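# Clamp circuit board onto test fixture with both arms

## Task

Pick up the circuit board lying in front of the test fixture, set it on the fixture, and secure it by closing both of the fixture's clamps.

## Robot and tools

Robot: two arms on a table. left_arm stands on the +y side and carries a five-finger left hand. right_arm carries a right hand, its mirror image. Base positions in the scene frame: left_arm (-0.033, +0.303, +0.040) m, right_arm (-0.049, -0.341, +0.011) m, each turned very slightly about z. A camera stand sits behind the arms. A loose object may occasionally get a brief outside nudge.

Frames. Scene frame: origin at table-top height halfway between the nominal bases, +x out over the table, +z up, +y toward left_arm. Fixed cameras and the table use it. Everything about a hand (reported pose, Hand target, velocities, wrist-camera pose) is in that arm's own base frame. Offsets also run along the arm's base axes, and rotations pivot on the Hand target's position.

Hand point. It sits 0.15 m out from the wrist flange along the fingers, 0.05 m in front of the palm. Its +z runs along straight fingers, +y leaves the palm face, and +x crosses the palm. On the right hand +x points away from the thumb; on the left hand it points toward the thumb. Straight fingertips extend 0.06 to 0.07 m past the point and lie 0.06 m behind it (-y). A wrist bracket on the little-finger side can strike things.

Row layout. Every row has 28 numbers, each in [-1, 1], with both arms always present. The order is: left dx, dy, dz, rx, ry, rz; left little, ring, middle, index, thumb_bend, thumb_turn, force_limit, speed; then the same 14 for the right arm.

Pose numbers are offsets, not poses. They count from that arm's Hand target as it stood when the action or move began. 1.0 equals 0.6 m of travel or 180 degrees. rx, ry, rz together form one rotation vector. All rows in one action, and all rows in one move list, are measured from that same starting Hand target, never from the row before. Sending the same offset twice therefore moves the arm twice. Six zeros just re-request the current Hand target.

Hand numbers are absolute targets. For the four fingers and thumb_bend, -1 is straight/open and +1 is curled/closed. For thumb_turn, -1 puts the thumb beside the palm and +1 puts it opposite the fingers. force_limit runs linearly from about 0 N at -1 to 10 N at +1 (15 N on the two thumb motors). speed rises from almost nothing at -1 to full at +0.48 and above. To leave a hand unchanged, resend the eight numbers you last sent it. If you have sent none yet, use its hand_measured six values plus hand_force_limit and hand_speed. With the thumb turned in, the hand grips items about 0.035 to 0.065 m thick, or handles down to 0.025 m. For a gentle grasp, close at speed -0.94 or lower. A motor only starts when its target changes by at least 0.002. To squeeze harder, raise force_limit and send a target more closed than hand_measured. To release, send a target more open than hand_measured.

Tools.
execute_actions(actions, cameras): actions is a list of actions. Each action holds up to 15 rows, one per 1/30 s step; a short action repeats its last row. Camera images are returned only when actions is empty or cameras lists them.
move(target, speed, blend, blocking, cameras): target is one row or up to 15 rows, each an offset from the same starting Hand targets. The hand point travels a straight path to the target. speed is the path's top speed in m/s (0.002 to 4.3, default 0.25); turning is capped at twice that value in rad/s. blend in metres rounds the corners of a list; 0 stops at each target. Paths last at least 0.5 s and are cut off at 10 s. blocking=false returns after about 0.5 s while the motion continues. Moves do not avoid obstacles or the other arm. Do not route a path near the arm's own base; go around it.
wait(seconds 0 to 10) lets time pass. stop brakes a running move. zoom_image(camera, region [x0, y0, x1, y1] in pixels, at most 504 by 504) enlarges part of the latest image from cam_high, cam_left_wrist or cam_right_wrist. show_instructions displays the reference pages. finished_scene ends the scene for good.

Results. Each arm reports end_effector_position (m) and end_effector_quat_wxyz in its base frame, plus Hand target, the base for its next offsets. The hands report hand_measured, hand_stopped_by (moving, target, force, stalled, fault) and hand_load_n, each in little-to-thumb_turn order. A load near 0 means the grip was lost. Results also list joint positions, velocities and torques, and motor temperatures. A move adds a 'move:' line giving how it ended (done, off_target, moving, held, fault) and any limits (paced, held). Hands may rest 1 to 5 cm short of the command, usually low, even without contact. Orientation commands are clipped to within 40 degrees of the current orientation each step.

Cameras: cam_high (fixed, scene frame), cam_left_wrist and cam_right_wrist, each 896x504.

Avoid: contact or pressing between the two arms, closing a hand on the other hand, hard hits on the fixture or table, fast impacts, dropping the board or letting it leave the table, releasing parts while they move, and excessive finger force. Long holding or stretched-out reaching heats motors; a MOTOR HOT line warns of this. At 100 °C the arm goes limp for 30 to 60 s or longer.

Each tool is called by a JSON object that holds its "method" and its "body".

Reference images:

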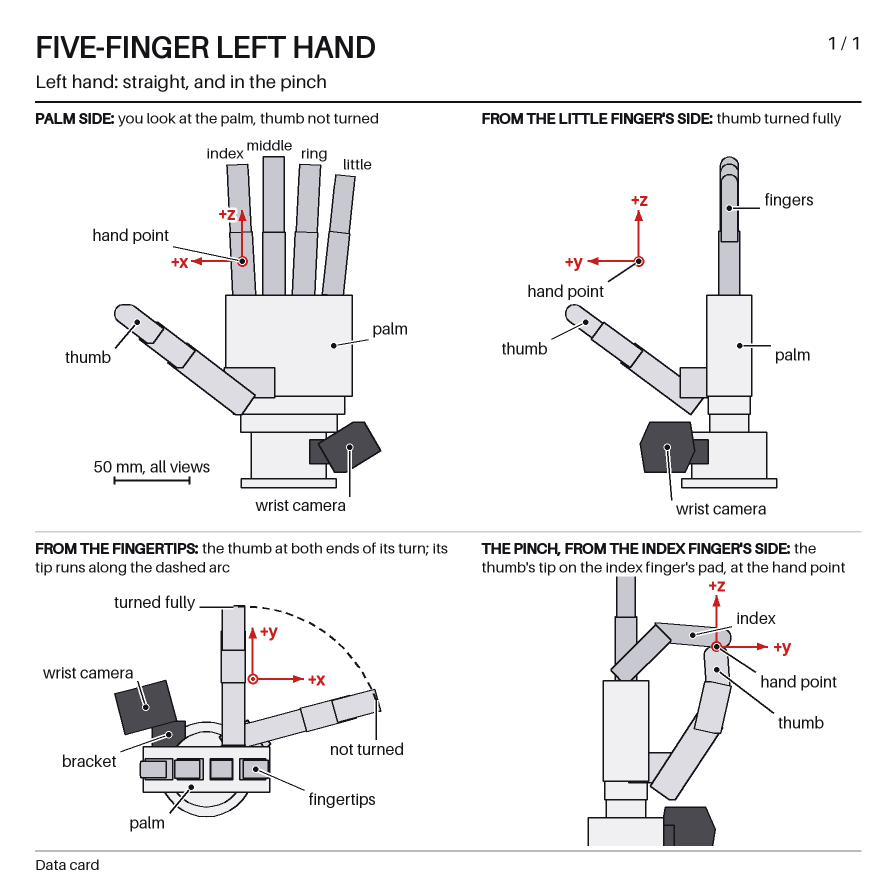

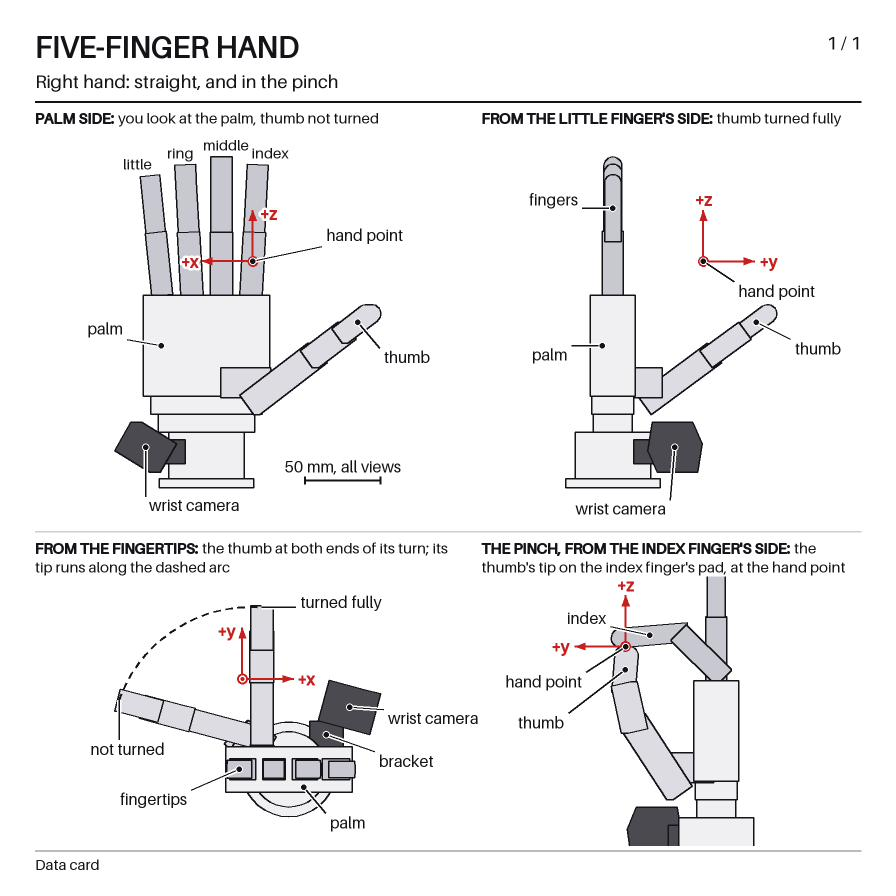

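## Session

{"method": "execute_actions", "body": {"actions": []}}

Scene clock: 0.00 s.
left_arm: end_effector_position=(+0.7056, -0.2470, +0.1963) hand_measured=(-1.000, -1.000, -1.000, -1.000, -1.000, -1.000) hand_load_n=(+0.0, +0.0, +0.0, +0.0, +0.0, +0.0) hand_stopped_by=(target, target, target, target, target, target) hand_force_limit=0.00 hand_speed=-0.80 end_effector_quat_wxyz=(+0.513, +0.205, +0.770, +0.319) | right_arm: end_effector_position=(+0.1696, -0.2183, +0.3267) hand_measured=(-1.000, -1.000, -1.000, -1.000, -1.000, -1.000) hand_load_n=(+0.0, +0.0, +0.0, +0.0, +0.0, +0.0) hand_stopped_by=(target, target, target, target, target, target) hand_force_limit=0.00 hand_speed=-0.80 end_effector_quat_wxyz=(+0.080, -0.541, +0.814, -0.197)
Joint positions: left_arm=[-0.593 2.024 1.52 0.086 -0.845 2.066] | right_arm=[-0.999 0.987 1.292 -1.479 -0.163 -0.57]
Joint velocities: within noise
Joint torques (N m): no reading
Motor temperatures (°C): left_arm=[23 21 28 23 21 22] | right_arm=[24 27 23 25 23 23]
Heat: left arm: hottest elbow 28 °C; right arm: hottest shoulder 27 °C.
Hand target: left_arm +0.7109, -0.2506, +0.2119; +0.526, +0.195, +0.766, +0.315 | right_arm +0.1720, -0.2220, +0.3379; +0.080, -0.541, +0.810, -0.212

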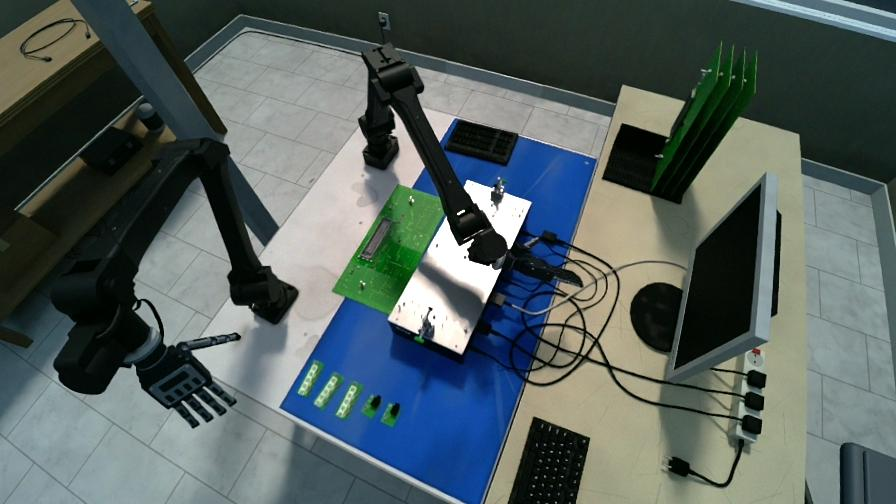

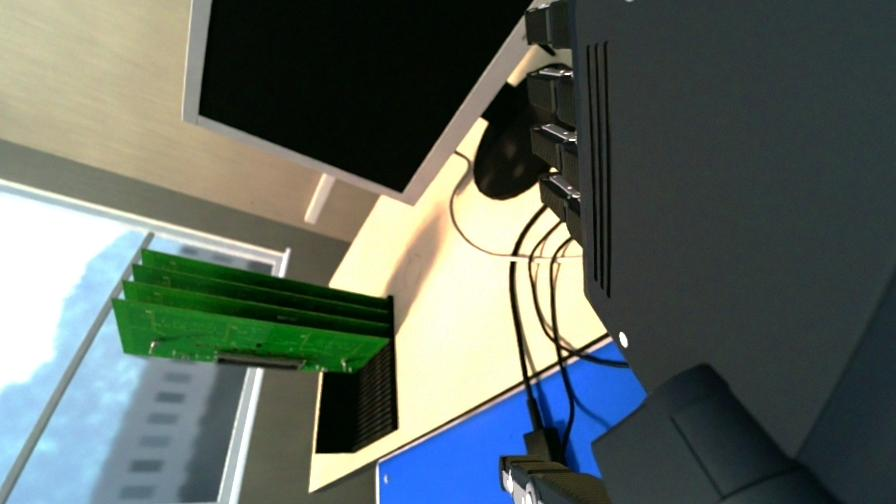

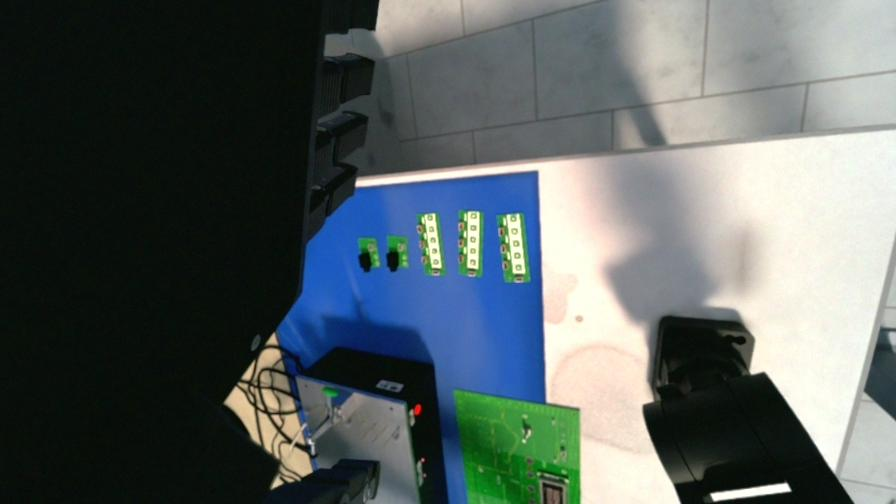

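{"method": "zoom_image", "body": {"camera": "cam_high", "region": [320, 160, 560, 370]}}

{"method": "zoom_image", "body": {"camera": "cam_high", "region": [390, 290, 490, 370]}}

{"method": "zoom_image", "body": {"camera": "cam_right_wrist", "region": [260, 340, 600, 504]}}

Scaled by 2.100.

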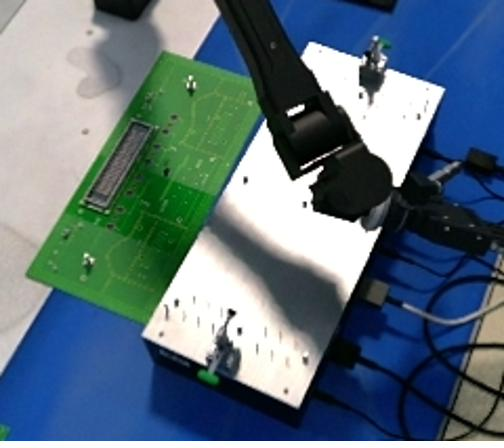

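Scaled by 5.040.

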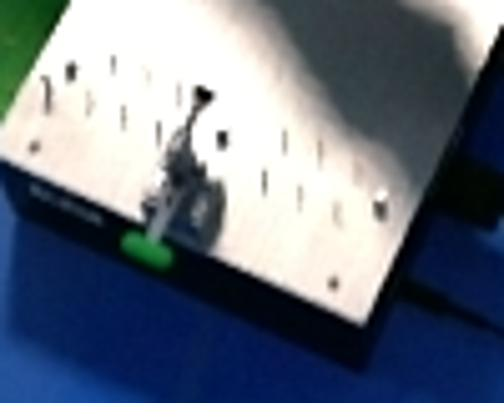

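Scaled by 1.482.

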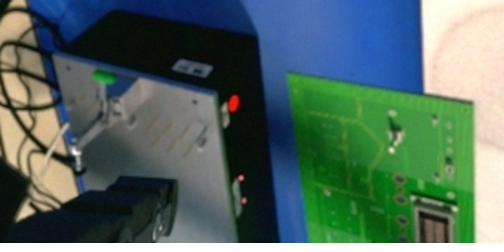

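{"method": "move", "body": {"target": [-0.55, 0.35, 0.32, 0, 0, 0, -1, -1, -1, -1, -1, -1, 0, -0.8, 0.15, 0.25, 0.15, 0, 0, 0, -1, -1, -1, -1, -1, -1, 0, -0.8], "speed": 0.3, "cameras": ["all"]}}

Scene clock: 52.93 s.
left_arm: end_effector_position=(+0.3790, -0.0338, +0.4072) hand_measured=(-1.000, -1.000, -1.000, -1.000, -1.000, -1.000) hand_load_n=(+0.0, +0.0, +0.0, +0.0, +0.0, +0.0) hand_stopped_by=(target, target, target, target, target, target) hand_force_limit=0.00 hand_speed=-0.80 end_effector_quat_wxyz=(+0.526, +0.193, +0.764, +0.321) | right_arm: end_effector_position=(+0.2586, -0.0719, +0.4078) hand_measured=(-1.000, -1.000, -1.000, -1.000, -1.000, -1.000) hand_load_n=(+0.0, +0.0, +0.0, +0.0, +0.0, +0.0) hand_stopped_by=(target, target, target, target, target, target) hand_force_limit=0.00 hand_speed=-0.80 end_effector_quat_wxyz=(+0.071, -0.548, +0.809, -0.199)
Joint positions: left_arm=[-0.619 0.815 0.837 -0.41 -0.882 2.06] | right_arm=[-0.296 1.028 1.549 -1.688 0.137 0.056]
Joint torques (N m): left_arm=[-0.38 -2.96 10.77 1.55 -0.25 -0.11] | right_arm=[1.55 -2.73 9.96 0.88 0.09 0.19]
Motor temperatures (°C): left_arm=[23 29 38 23 21 22] | right_arm=[24 27 34 25 23 23]
Heat: left arm: hottest elbow 38 °C; right arm: hottest elbow 34 °C.
Hand target: left_arm +0.3809, -0.0406, +0.4038; +0.526, +0.195, +0.766, +0.315 | right_arm +0.2620, -0.0721, +0.4279; +0.080, -0.541, +0.810, -0.212
Off the commanded pose: left_arm 0.008 m, 1 deg | right_arm 0.020 m, 2 deg.
joint sent to its limit (right arm) — joint 4 (wrist pitch), lower limit. The joint targets still meet the commanded pose.
move: off_target (right_arm)
camera_calibration:
cam_left_wrist: T_world_to_cam=[[-0.0597662, -0.553283, -0.830846, 0.339101], [-0.760009, 0.564839, -0.321471, 0.443419], [0.647159, 0.612237, -0.454258, 0.077078], [0, 0, 0, 1]] pos_world=[0.307387, -0.110031, 0.4593]
cam_right_wrist: T_world_to_cam=[[-0.918861, 0.0402187, -0.392527, 0.405479], [-0.0659309, 0.965157, 0.253228, -0.0112108], [0.389035, 0.258561, -0.884194, 0.392234], [0, 0, 0, 1]] pos_world=[0.219248, -0.106904, 0.508811]

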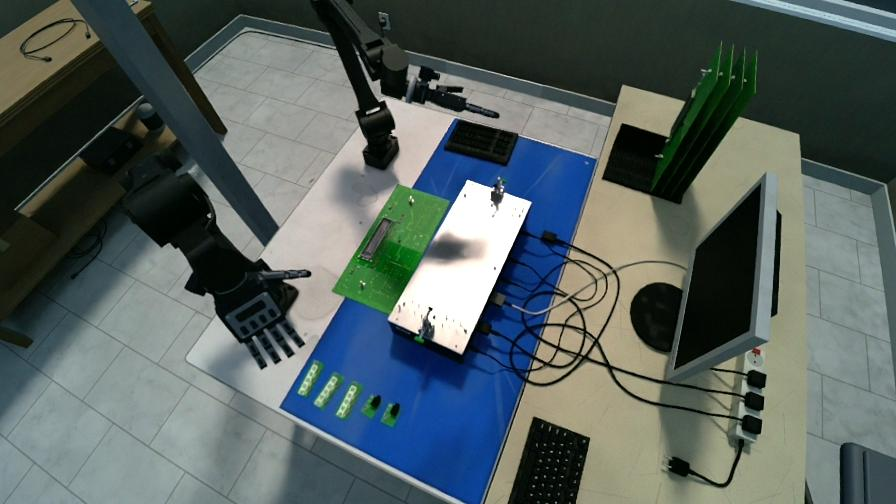

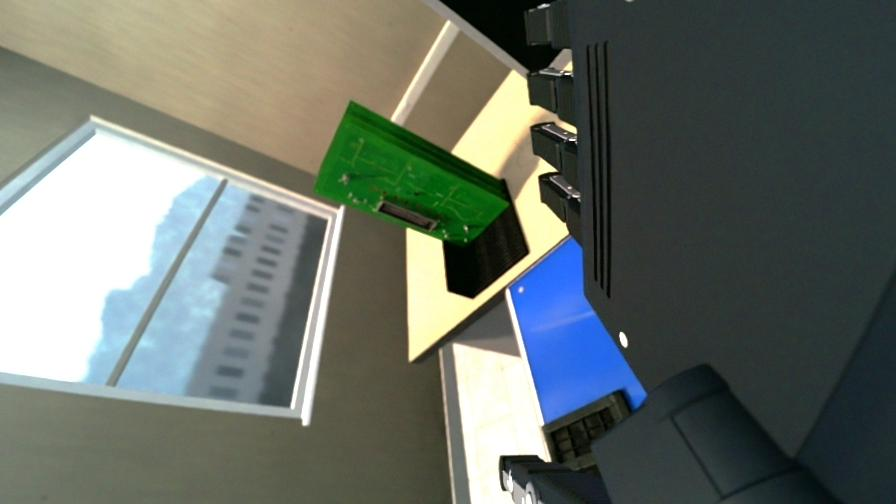

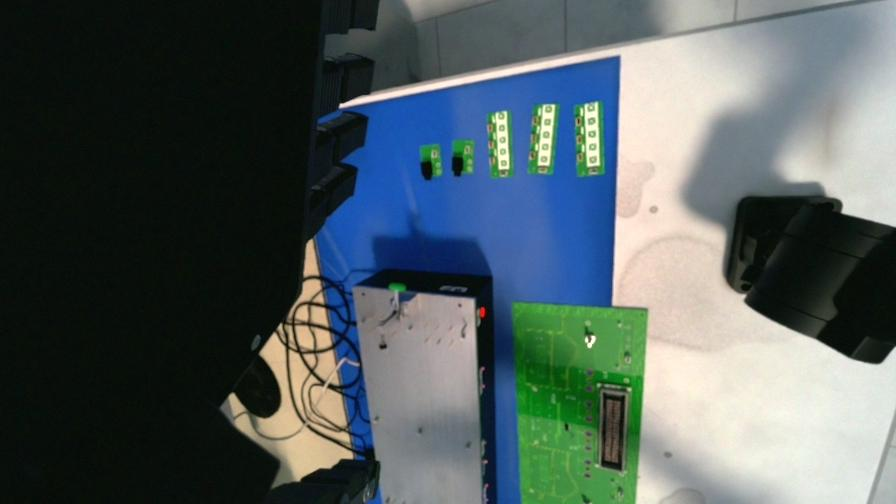

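{"method": "zoom_image", "body": {"camera": "cam_right_wrist", "region": [340, 260, 520, 400]}}

{"method": "zoom_image", "body": {"camera": "cam_right_wrist", "region": [500, 290, 660, 504]}}

{"method": "zoom_image", "body": {"camera": "cam_high", "region": [330, 180, 450, 310]}}

{"method": "zoom_image", "body": {"camera": "cam_high", "region": [390, 170, 550, 360]}}

{"method": "zoom_image", "body": {"camera": "cam_high", "region": [460, 160, 540, 230]}}

Scaled by 2.800.

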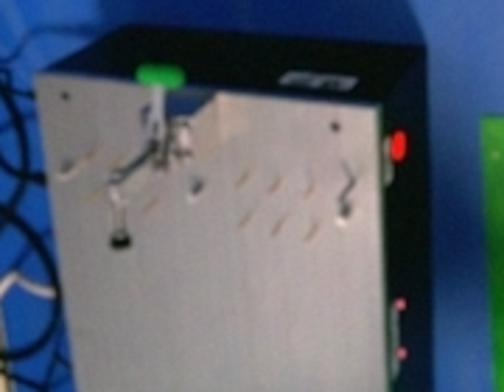

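Scaled by 2.355.

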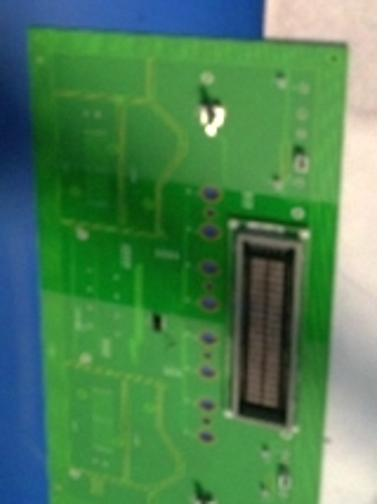

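Scaled by 3.877.

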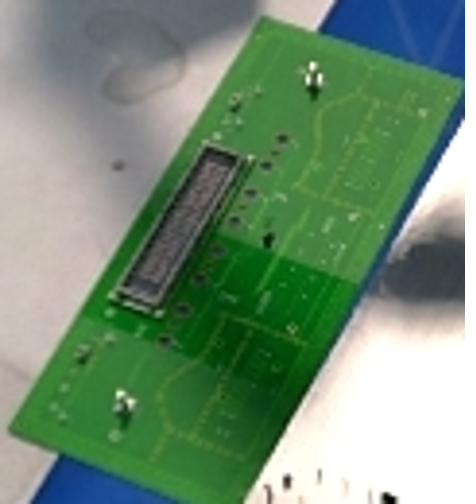

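Scaled by 2.653.

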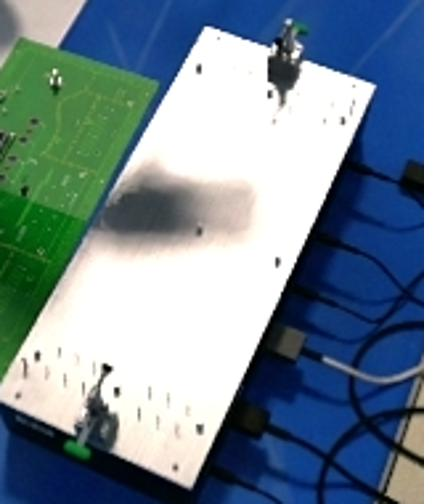

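Scaled by 6.300.

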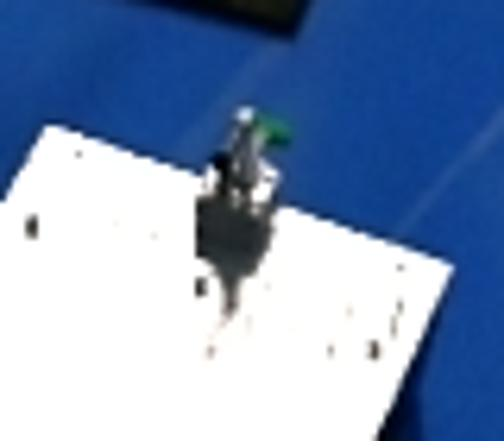

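{"method": "move", "body": {"target": [0, 0, 0, 0, 0, 0, -1, -1, -1, -1, -1, -1, 0, -0.8, 0.25, 0.083, -0.25, 0, 0, 0, -1, -1, -1, -1, -1, -1, 0, -0.8], "speed": 0.3, "cameras": ["cam_right_wrist"]}}

{"method": "zoom_image", "body": {"camera": "cam_right_wrist", "region": [340, 200, 660, 504]}}

Scene clock: 82.57 s.
left_arm: end_effector_position=(+0.3790, -0.0338, +0.4072) hand_measured=(-1.000, -1.000, -1.000, -1.000, -1.000, -1.000) hand_load_n=(+0.0, +0.0, +0.0, +0.0, +0.0, +0.0) hand_stopped_by=(target, target, target, target, target, target) hand_force_limit=0.00 hand_speed=-0.80 end_effector_quat_wxyz=(+0.526, +0.193, +0.764, +0.321) | right_arm: end_effector_position=(+0.4092, -0.0225, +0.2716) hand_measured=(-1.000, -1.000, -1.000, -1.000, -1.000, -1.000) hand_load_n=(+0.0, +0.0, +0.0, +0.0, +0.0, -0.5) hand_stopped_by=(target, target, target, target, target, target) hand_force_limit=0.00 hand_speed=-0.80 end_effector_quat_wxyz=(+0.068, -0.548, +0.809, -0.202)
Joint positions: left_arm=[-0.619 0.815 0.837 -0.41 -0.882 2.06] | right_arm=[-0.053 1.279 1.364 -1.292 0.236 0.283]
Joint torques (N m): left_arm=[-0.32 -2.96 10.78 1.55 -0.25 -0.12] | right_arm=[1.44 -9.17 6.87 1.66 0.16 0.17]
Motor temperatures (°C): left_arm=[23 26 41 23 21 22] | right_arm=[24 27 39 25 23 23]
Heat: left arm: hottest elbow 41 °C; right arm: hottest elbow 39 °C.
Hand target: left_arm +0.3809, -0.0406, +0.4038; +0.526, +0.195, +0.766, +0.315 | right_arm +0.4120, -0.0222, +0.2778; +0.080, -0.541, +0.810, -0.212
Off the commanded pose: left_arm 0.008 m, 1 deg | right_arm 0.007 m, 2 deg.
move: done
camera_calibration:
cam_right_wrist: T_world_to_cam=[[-0.91893, 0.0374305, -0.392641, 0.488352], [-0.0654436, 0.967219, 0.245368, -0.012471], [0.388954, 0.251172, -0.886356, 0.201046], [0, 0, 0, 1]] pos_world=[0.369748, -0.056714, 0.373005]
Images, in order (width x height): cam_right_wrist 896x504.

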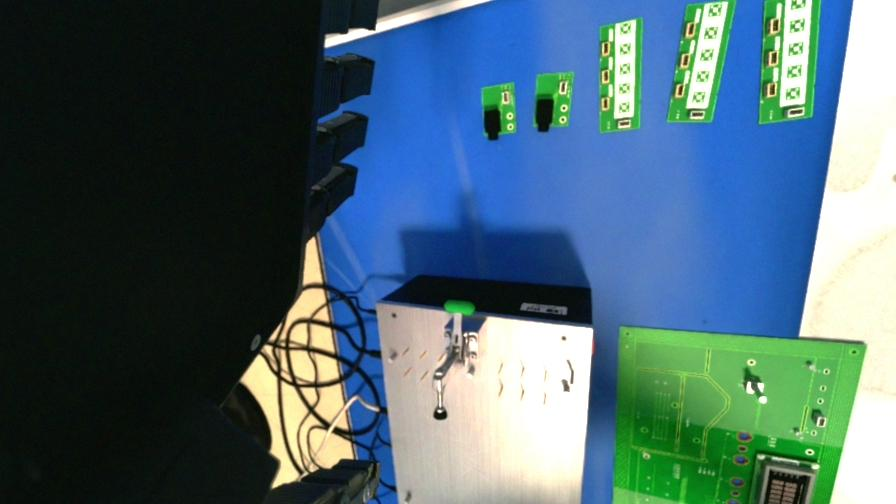

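Scaled by 1.575.

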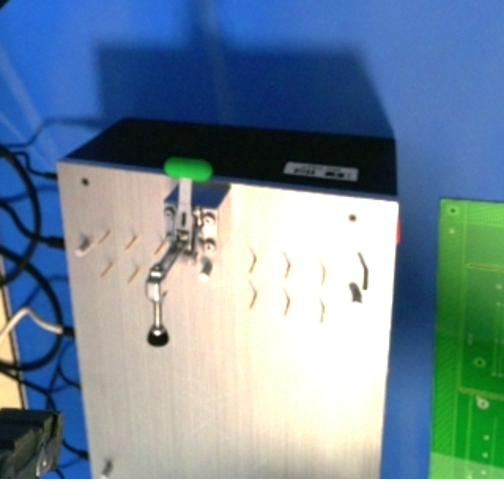

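{"method": "zoom_image", "body": {"camera": "cam_right_wrist", "region": [400, 280, 520, 430]}}

{"method": "zoom_image", "body": {"camera": "cam_right_wrist", "region": [600, 320, 880, 504]}}

{"method": "zoom_image", "body": {"camera": "cam_right_wrist", "region": [540, 330, 620, 410]}}

Scaled by 3.360.

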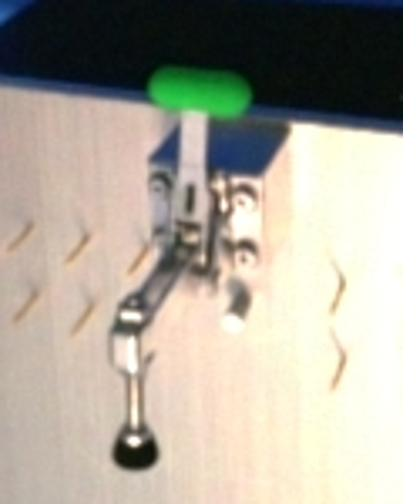

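Scaled by 1.800.

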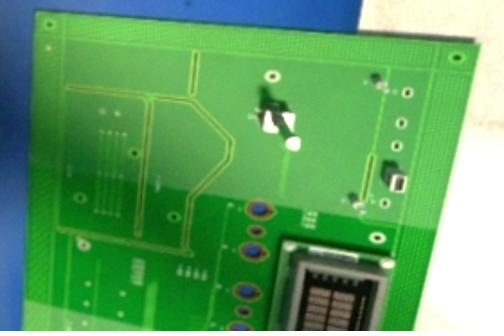

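Scaled by 6.300.

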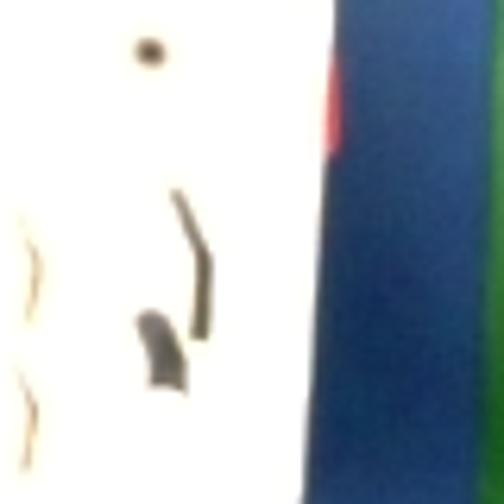

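{"method": "zoom_image", "body": {"camera": "cam_right_wrist", "region": [610, 315, 680, 365]}}

{"method": "zoom_image", "body": {"camera": "cam_right_wrist", "region": [730, 360, 790, 415]}}

Scaled by 7.200.

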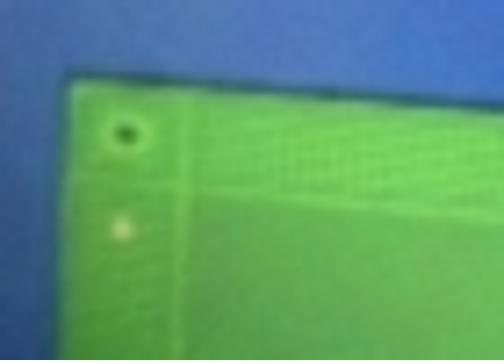

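Scaled by 8.400.

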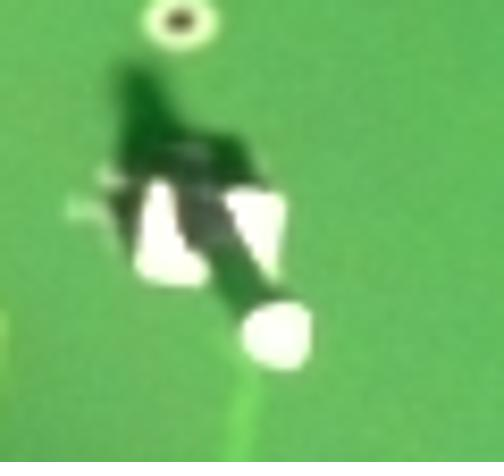

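{"method": "move", "body": {"target": [0, 0, 0, 0, 0, 0, -1, -1, -1, -1, -1, -1, 0, -0.8, -0.33, 0.157, -0.24, 0, 0, 0, -1, -1, -1, -1, -1, -1, 0, -0.8], "speed": 0.3, "cameras": ["cam_right_wrist", "cam_high"]}}

{"method": "zoom_image", "body": {"camera": "cam_right_wrist", "region": [400, 150, 700, 400]}}

Scene clock: 121.27 s.
left_arm: end_effector_position=(+0.3790, -0.0338, +0.4072) hand_measured=(-1.000, -1.000, -1.000, -1.000, -1.000, -1.000) hand_load_n=(+0.0, +0.0, +0.0, +0.0, +0.0, +0.0) hand_stopped_by=(target, target, target, target, target, target) hand_force_limit=0.00 hand_speed=-0.80 end_effector_quat_wxyz=(+0.526, +0.193, +0.764, +0.321) | right_arm: end_effector_position=(+0.2153, +0.0723, +0.1344) hand_measured=(-1.000, -1.000, -1.000, -1.000, -1.000, -1.000) hand_load_n=(+0.0, +0.0, -0.5, +0.0, +0.0, +0.0) hand_stopped_by=(target, target, target, target, target, target) hand_force_limit=0.00 hand_speed=-0.80 end_effector_quat_wxyz=(+0.084, -0.544, +0.808, -0.212)
Joint positions: left_arm=[-0.619 0.815 0.837 -0.41 -0.882 2.06] | right_arm=[0.385 0.77 0.681 -1.215 0.379 0.72]
Joint torques (N m): left_arm=[-0.32 -3.02 10.8 1.57 -0.25 -0.12] | right_arm=[1.49 -0.09 6.76 0.69 0.27 0.18]
Heat: left arm: hottest elbow 43 °C; right arm: hottest elbow 36 °C.
Hand target: left_arm +0.3809, -0.0406, +0.4038; +0.526, +0.195, +0.766, +0.315 | right_arm +0.2142, +0.0719, +0.1339; +0.080, -0.541, +0.810, -0.212
Off the commanded pose: left_arm 0.008 m, 1 deg | right_arm 0.001 m, 1 deg.
move: done
camera_calibration:
cam_right_wrist: T_world_to_cam=[[-0.903713, 0.0397321, -0.426292, 0.253916], [-0.0729034, 0.966863, 0.244666, -0.0814612], [0.421887, 0.252186, -0.87087, 0.121682], [0, 0, 0, 1]] pos_world=[0.172192, 0.0379867, 0.234142]
Images, in order (width x height): cam_high 896x504, cam_right_wrist 896x504.

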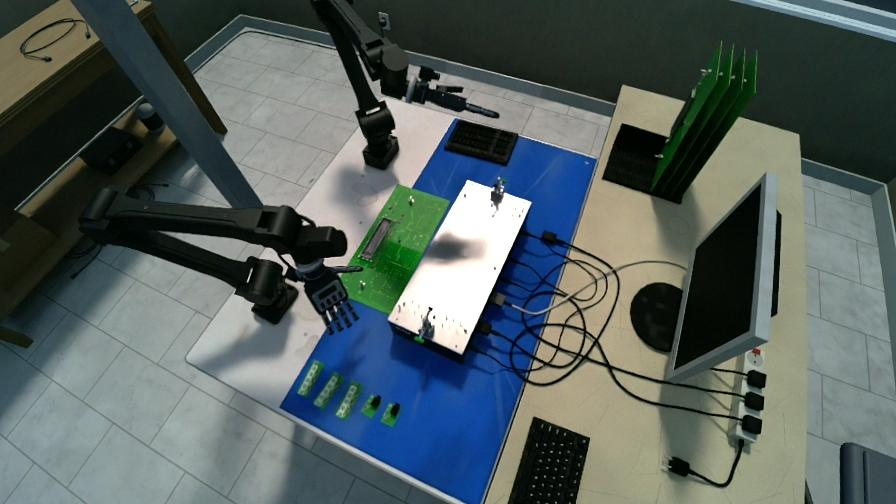

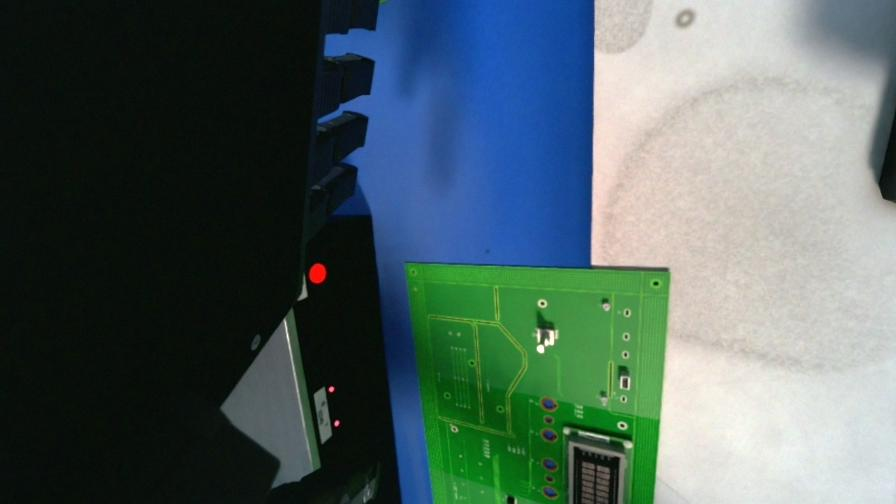

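Scaled by 1.680.

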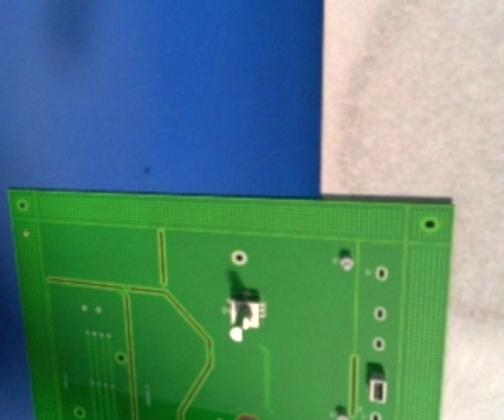

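{"method": "zoom_image", "body": {"camera": "cam_right_wrist", "region": [510, 290, 590, 360]}}

{"method": "zoom_image", "body": {"camera": "cam_right_wrist", "region": [400, 250, 500, 300]}}

Scaled by 6.300.

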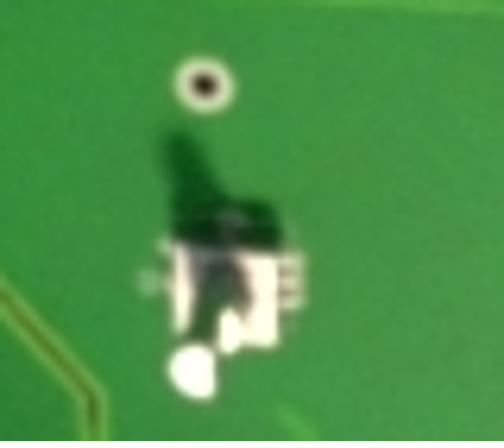

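Scaled by 5.040.

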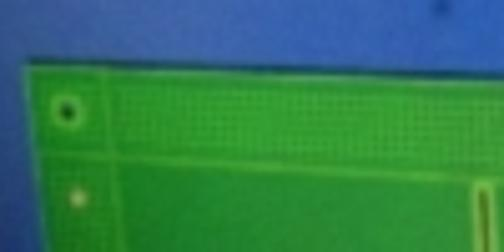

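{"method": "move", "body": {"target": [[-0.22, -0.18, -0.09, -0.578, -0.097, 0.510, -1, -1, -1, -1, -1, -1, 0, -0.8, 0, 0, 0, 0, 0, 0, -1, -1, -1, -1, -1, -1, 0, -0.8], [-0.43, -0.30, -0.35, -0.578, -0.097, 0.510, -1, -1, -1, -1, -1, -1, 0, -0.8, 0, 0, 0, 0, 0, 0, -1, -1, -1, -1, -1, -1, 0, -0.8]], "speed": [0.4, 0.25], "blend": 0.03, "cameras": ["cam_left_wrist", "cam_high"]}}

Scene clock: 149.90 s.
left_arm: end_effector_position=(+0.1217, -0.2143, +0.1934) hand_measured=(-1.000, -1.000, -1.000, -1.000, -1.000, -1.000) hand_load_n=(+0.0, +0.0, +0.0, +0.0, +0.0, +0.0) hand_stopped_by=(target, target, target, target, target, target) hand_force_limit=0.00 hand_speed=-0.80 end_effector_quat_wxyz=(-0.213, +0.807, -0.545, +0.076) | right_arm: end_effector_position=(+0.2154, +0.0723, +0.1344) hand_measured=(-1.000, -1.000, -1.000, -1.000, -1.000, -1.000) hand_load_n=(+0.0, +0.0, -0.5, +0.0, +0.0, +0.0) hand_stopped_by=(target, target, target, target, target, target) hand_force_limit=0.00 hand_speed=-0.80 end_effector_quat_wxyz=(+0.084, -0.543, +0.808, -0.212)
Joint positions: left_arm=[-1.171 0.968 0.94 -1.656 -0.443 -1.58] | right_arm=[0.385 0.77 0.681 -1.215 0.379 0.721]
Joint torques (N m): left_arm=[0.09 -3.19 9.57 0.4 -0.4 -0.13] | right_arm=[1.55 -0.03 6.76 0.69 0.28 0.19]
Heat: left arm: hottest elbow 43 °C; right arm: hottest elbow 35 °C.
Hand target: left_arm +0.1230, -0.2207, +0.1939; -0.213, +0.809, -0.542, +0.080 | right_arm +0.2142, +0.0719, +0.1339; +0.080, -0.540, +0.810, -0.212
Off the commanded pose: left_arm 0.006 m, 1 deg | right_arm 0.001 m, 1 deg.
move: done
camera_calibration:
cam_left_wrist: T_world_to_cam=[[0.911686, 0.0849767, 0.402005, -0.173563], [-0.0112594, -0.972847, 0.231177, -0.246474], [0.410734, -0.215287, -0.885974, 0.192028], [0, 0, 0, 1]] pos_world=[0.0765875, -0.183691, 0.296884]
Images, in order (width x height): cam_high 896x504, cam_left_wrist 896x504.

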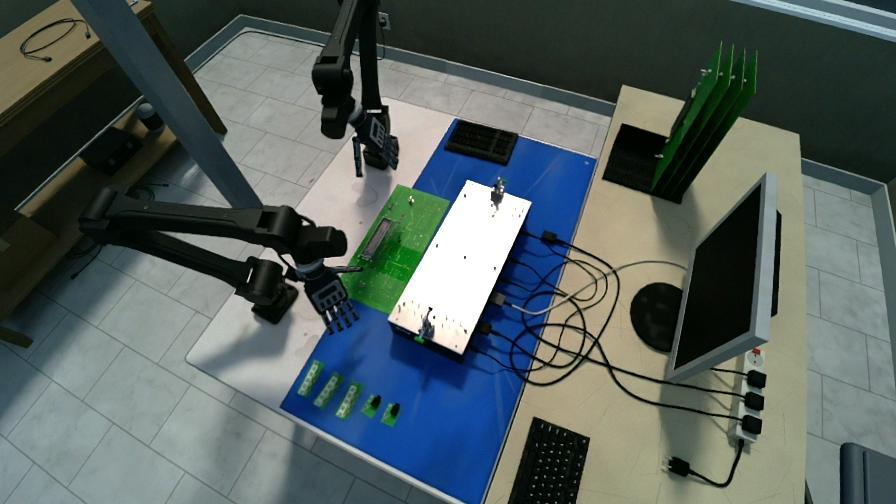

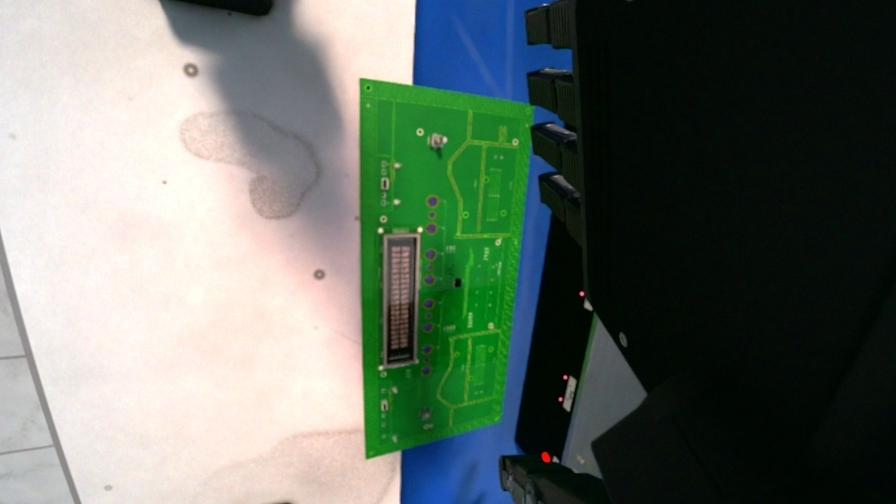

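{"method": "zoom_image", "body": {"camera": "cam_left_wrist", "region": [340, 190, 540, 400]}}

{"method": "zoom_image", "body": {"camera": "cam_left_wrist", "region": [340, 70, 560, 260]}}

{"method": "zoom_image", "body": {"camera": "cam_left_wrist", "region": [340, 350, 520, 480]}}

Scaled by 2.400.

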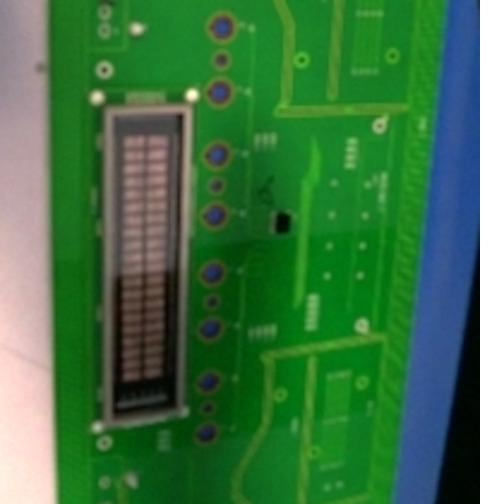

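Scaled by 2.291.

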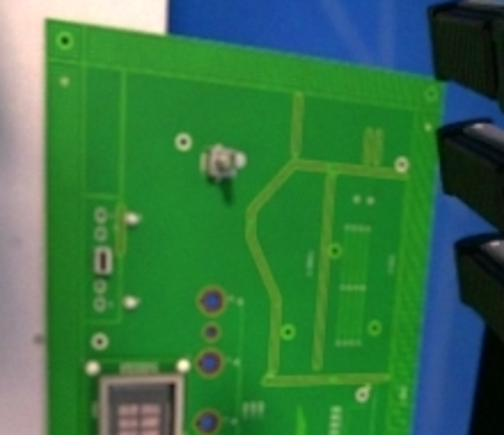

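Scaled by 2.800.

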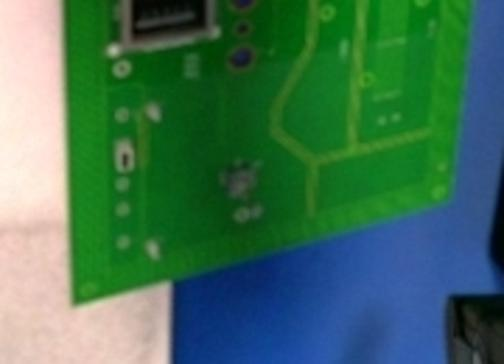

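{"method": "wait", "body": {"seconds": 0.1, "cameras": ["cam_right_wrist", "cam_left_wrist"]}}

{"method": "zoom_image", "body": {"camera": "cam_right_wrist", "region": [530, 400, 680, 504]}}

{"method": "zoom_image", "body": {"camera": "cam_left_wrist", "region": [360, 215, 450, 305]}}

Scene clock: 187.47 s.
left_arm: end_effector_position=(+0.1217, -0.2143, +0.1934) hand_measured=(-1.000, -1.000, -1.000, -1.000, -1.000, -1.000) hand_load_n=(+0.0, +0.0, +0.0, +0.0, +0.0, +0.0) hand_stopped_by=(target, target, target, target, target, target) hand_force_limit=0.00 hand_speed=-0.80 end_effector_quat_wxyz=(-0.213, +0.807, -0.545, +0.076) | right_arm: end_effector_position=(+0.2154, +0.0723, +0.1344) hand_measured=(-1.000, -1.000, -1.000, -1.000, -1.000, -1.000) hand_load_n=(+0.0, -0.5, +0.0, -0.5, +0.0, +0.0) hand_stopped_by=(target, target, target, target, target, target) hand_force_limit=0.00 hand_speed=-0.80 end_effector_quat_wxyz=(+0.084, -0.543, +0.808, -0.212)
Joint positions: left_arm=[-1.171 0.968 0.94 -1.656 -0.443 -1.58] | right_arm=[0.385 0.77 0.681 -1.215 0.379 0.721]
Joint torques (N m): left_arm=[0.03 -3.19 9.57 0.4 -0.4 -0.14] | right_arm=[1.49 -0.03 6.76 0.68 0.27 0.19]
Heat: left arm: hottest elbow 40 °C; right arm: hottest elbow 35 °C.
Hand target: left_arm +0.1229, -0.2207, +0.1939; -0.213, +0.809, -0.542, +0.080 | right_arm +0.2142, +0.0719, +0.1339; +0.080, -0.540, +0.810, -0.212
Off the commanded pose: left_arm 0.006 m, 1 deg | right_arm 0.001 m, 1 deg.
wait: 0.10 s; at rest from the start
camera_calibration:
cam_left_wrist: T_world_to_cam=[[0.911616, 0.0853305, 0.402089, -0.173518], [-0.010964, -0.972819, 0.231307, -0.246531], [0.410898, -0.215272, -0.885901, 0.191997], [0, 0, 0, 1]] pos_world=[0.0765877, -0.183692, 0.296884]
cam_right_wrist: T_world_to_cam=[[-0.903587, 0.0404398, -0.426492, 0.253915], [-0.0723363, 0.966838, 0.244931, -0.0816196], [0.422254, 0.252167, -0.870697, 0.121579], [0, 0, 0, 1]] pos_world=[0.172193, 0.0379864, 0.234143]
Images, in order (width x height): cam_left_wrist 896x504, cam_right_wrist 896x504.

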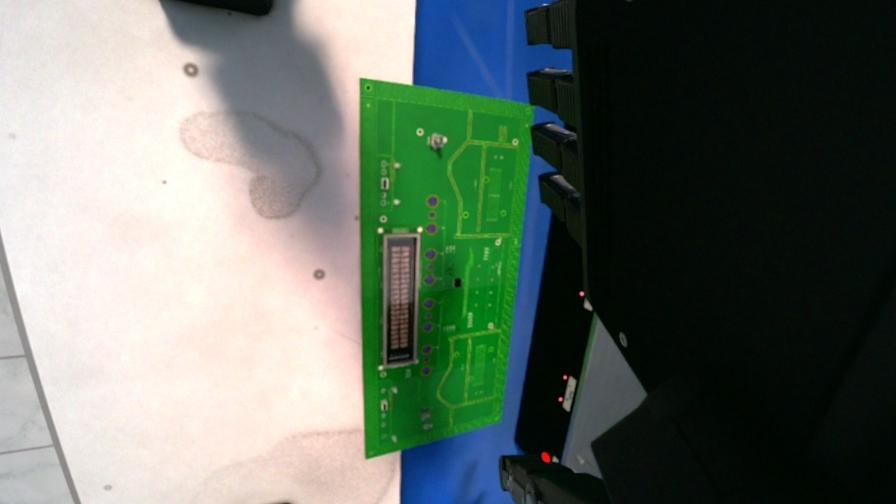

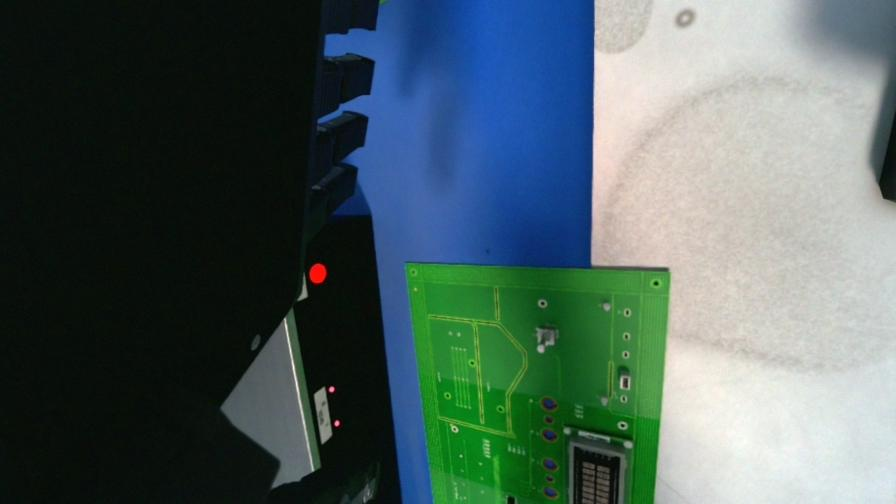

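Scaled by 3.360.

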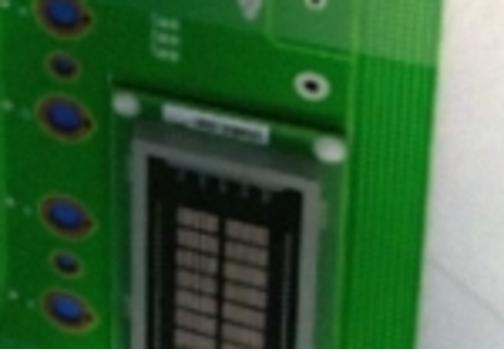

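Scaled by 5.600.

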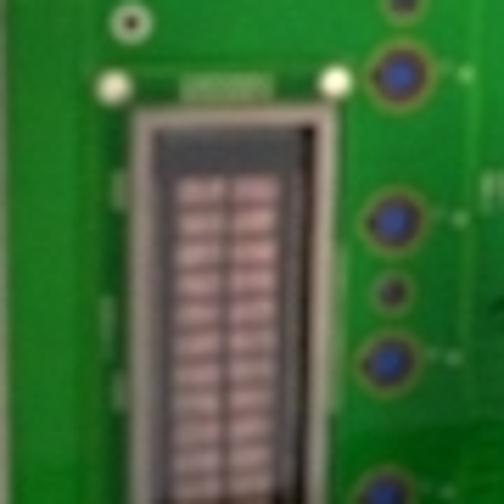

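{"method": "move", "body": {"target": [[0, 0, 0, 0, 0, 0, -1, -1, -1, -1, -1, -1, 0, -0.8, 0.1, -0.02, 0.16, 0, 0, 0, -1, -1, -1, -1, -1, -1, 0, -0.8],[0, 0, 0, 0, 0, 0, -1, -1, -1, -1, -1, -1, 0, -0.8, 0.249, -0.0365, 0.125, 0.0104, -0.1128, 0.1459, -1, -1, -1, -1, -1, -1, 0, -0.8]], "speed": 0.3, "blend": 0.03, "cameras": ["cam_right_wrist", "cam_high"]}}

{"method": "zoom_image", "body": {"camera": "cam_right_wrist", "region": [300, 100, 700, 480]}}

Scene clock: 215.00 s.
left_arm: end_effector_position=(+0.1217, -0.2143, +0.1934) hand_measured=(-1.000, -1.000, -1.000, -1.000, -1.000, -1.000) hand_load_n=(+0.0, -0.5, +0.0, +0.0, +0.0, -0.5) hand_stopped_by=(target, target, target, target, target, target) hand_force_limit=0.00 hand_speed=-0.80 end_effector_quat_wxyz=(-0.213, +0.807, -0.545, +0.076) | right_arm: end_effector_position=(+0.3607, +0.0518, +0.2093) hand_measured=(-1.000, -1.000, -1.000, -1.000, -1.000, -1.000) hand_load_n=(+0.0, -0.5, +0.0, +0.0, +0.0, -0.5) hand_stopped_by=(target, target, target, target, target, target) hand_force_limit=0.00 hand_speed=-0.80 end_effector_quat_wxyz=(-0.271, +0.662, -0.648, +0.261)
Joint positions: left_arm=[-1.171 0.968 0.94 -1.656 -0.443 -1.581] | right_arm=[0.068 0.892 0.828 -0.735 0.027 0.035]
Joint torques (N m): left_arm=[0.03 -3.14 9.58 0.39 -0.4 -0.13] | right_arm=[0.73 -2.96 6.84 2.37 -0.29 0.01]
Heat: left arm: hottest elbow 39 °C; right arm: hottest elbow 35 °C.
Hand target: left_arm +0.1229, -0.2207, +0.1939; -0.213, +0.809, -0.542, +0.080 | right_arm +0.3635, +0.0500, +0.2088; -0.275, +0.663, -0.644, +0.266
Off the commanded pose: left_arm 0.006 m, 1 deg | right_arm 0.003 m, 1 deg.
move: done
camera_calibration:
cam_right_wrist: T_world_to_cam=[[-0.65133, -0.292154, -0.700296, 0.40154], [-0.549895, 0.817684, 0.170319, 0.125936], [0.522862, 0.496024, -0.693236, 0.0445143], [0, 0, 0, 1]] pos_world=[0.307512, -0.00774442, 0.290607]
Images, in order (width x height): cam_high 896x504, cam_right_wrist 896x504.

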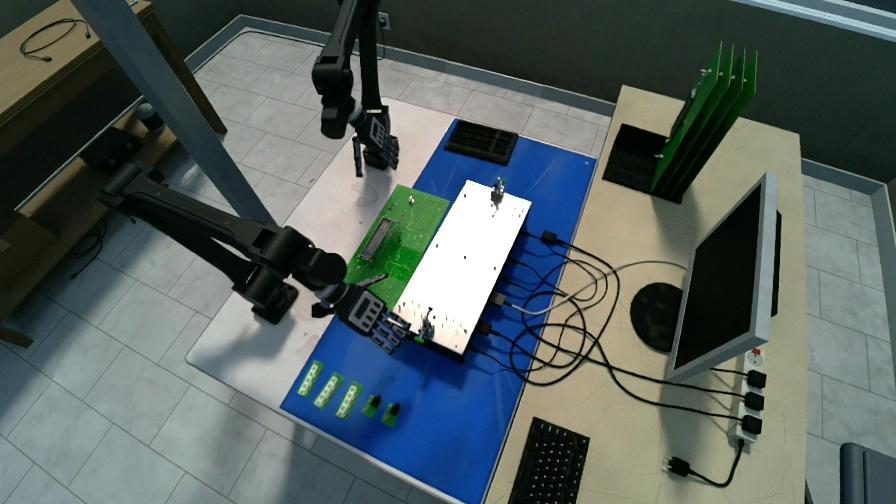

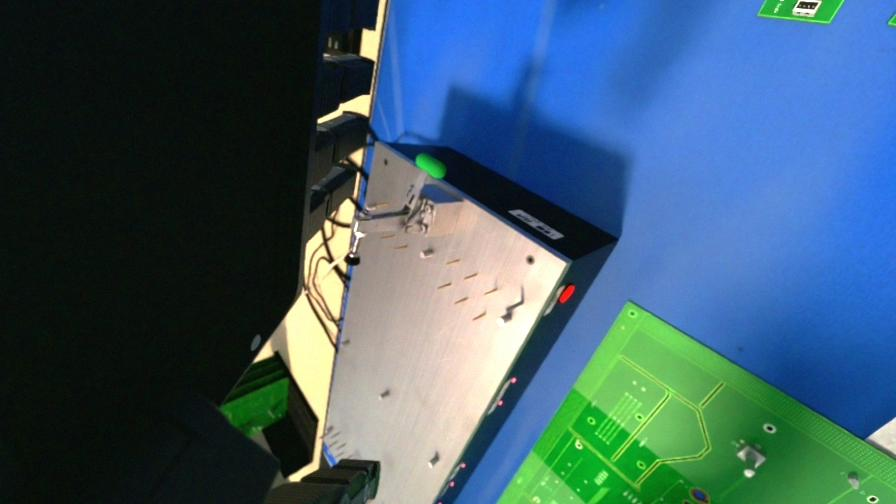

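Scaled by 1.260.

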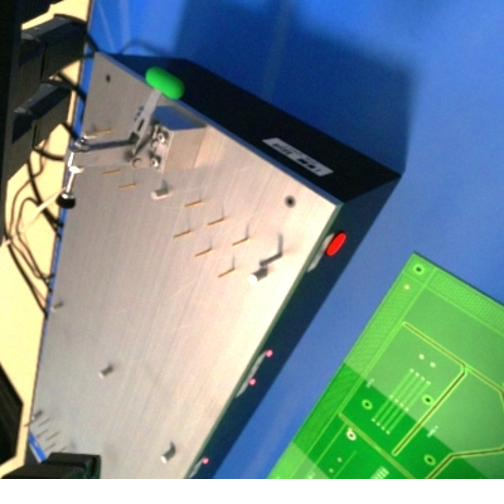

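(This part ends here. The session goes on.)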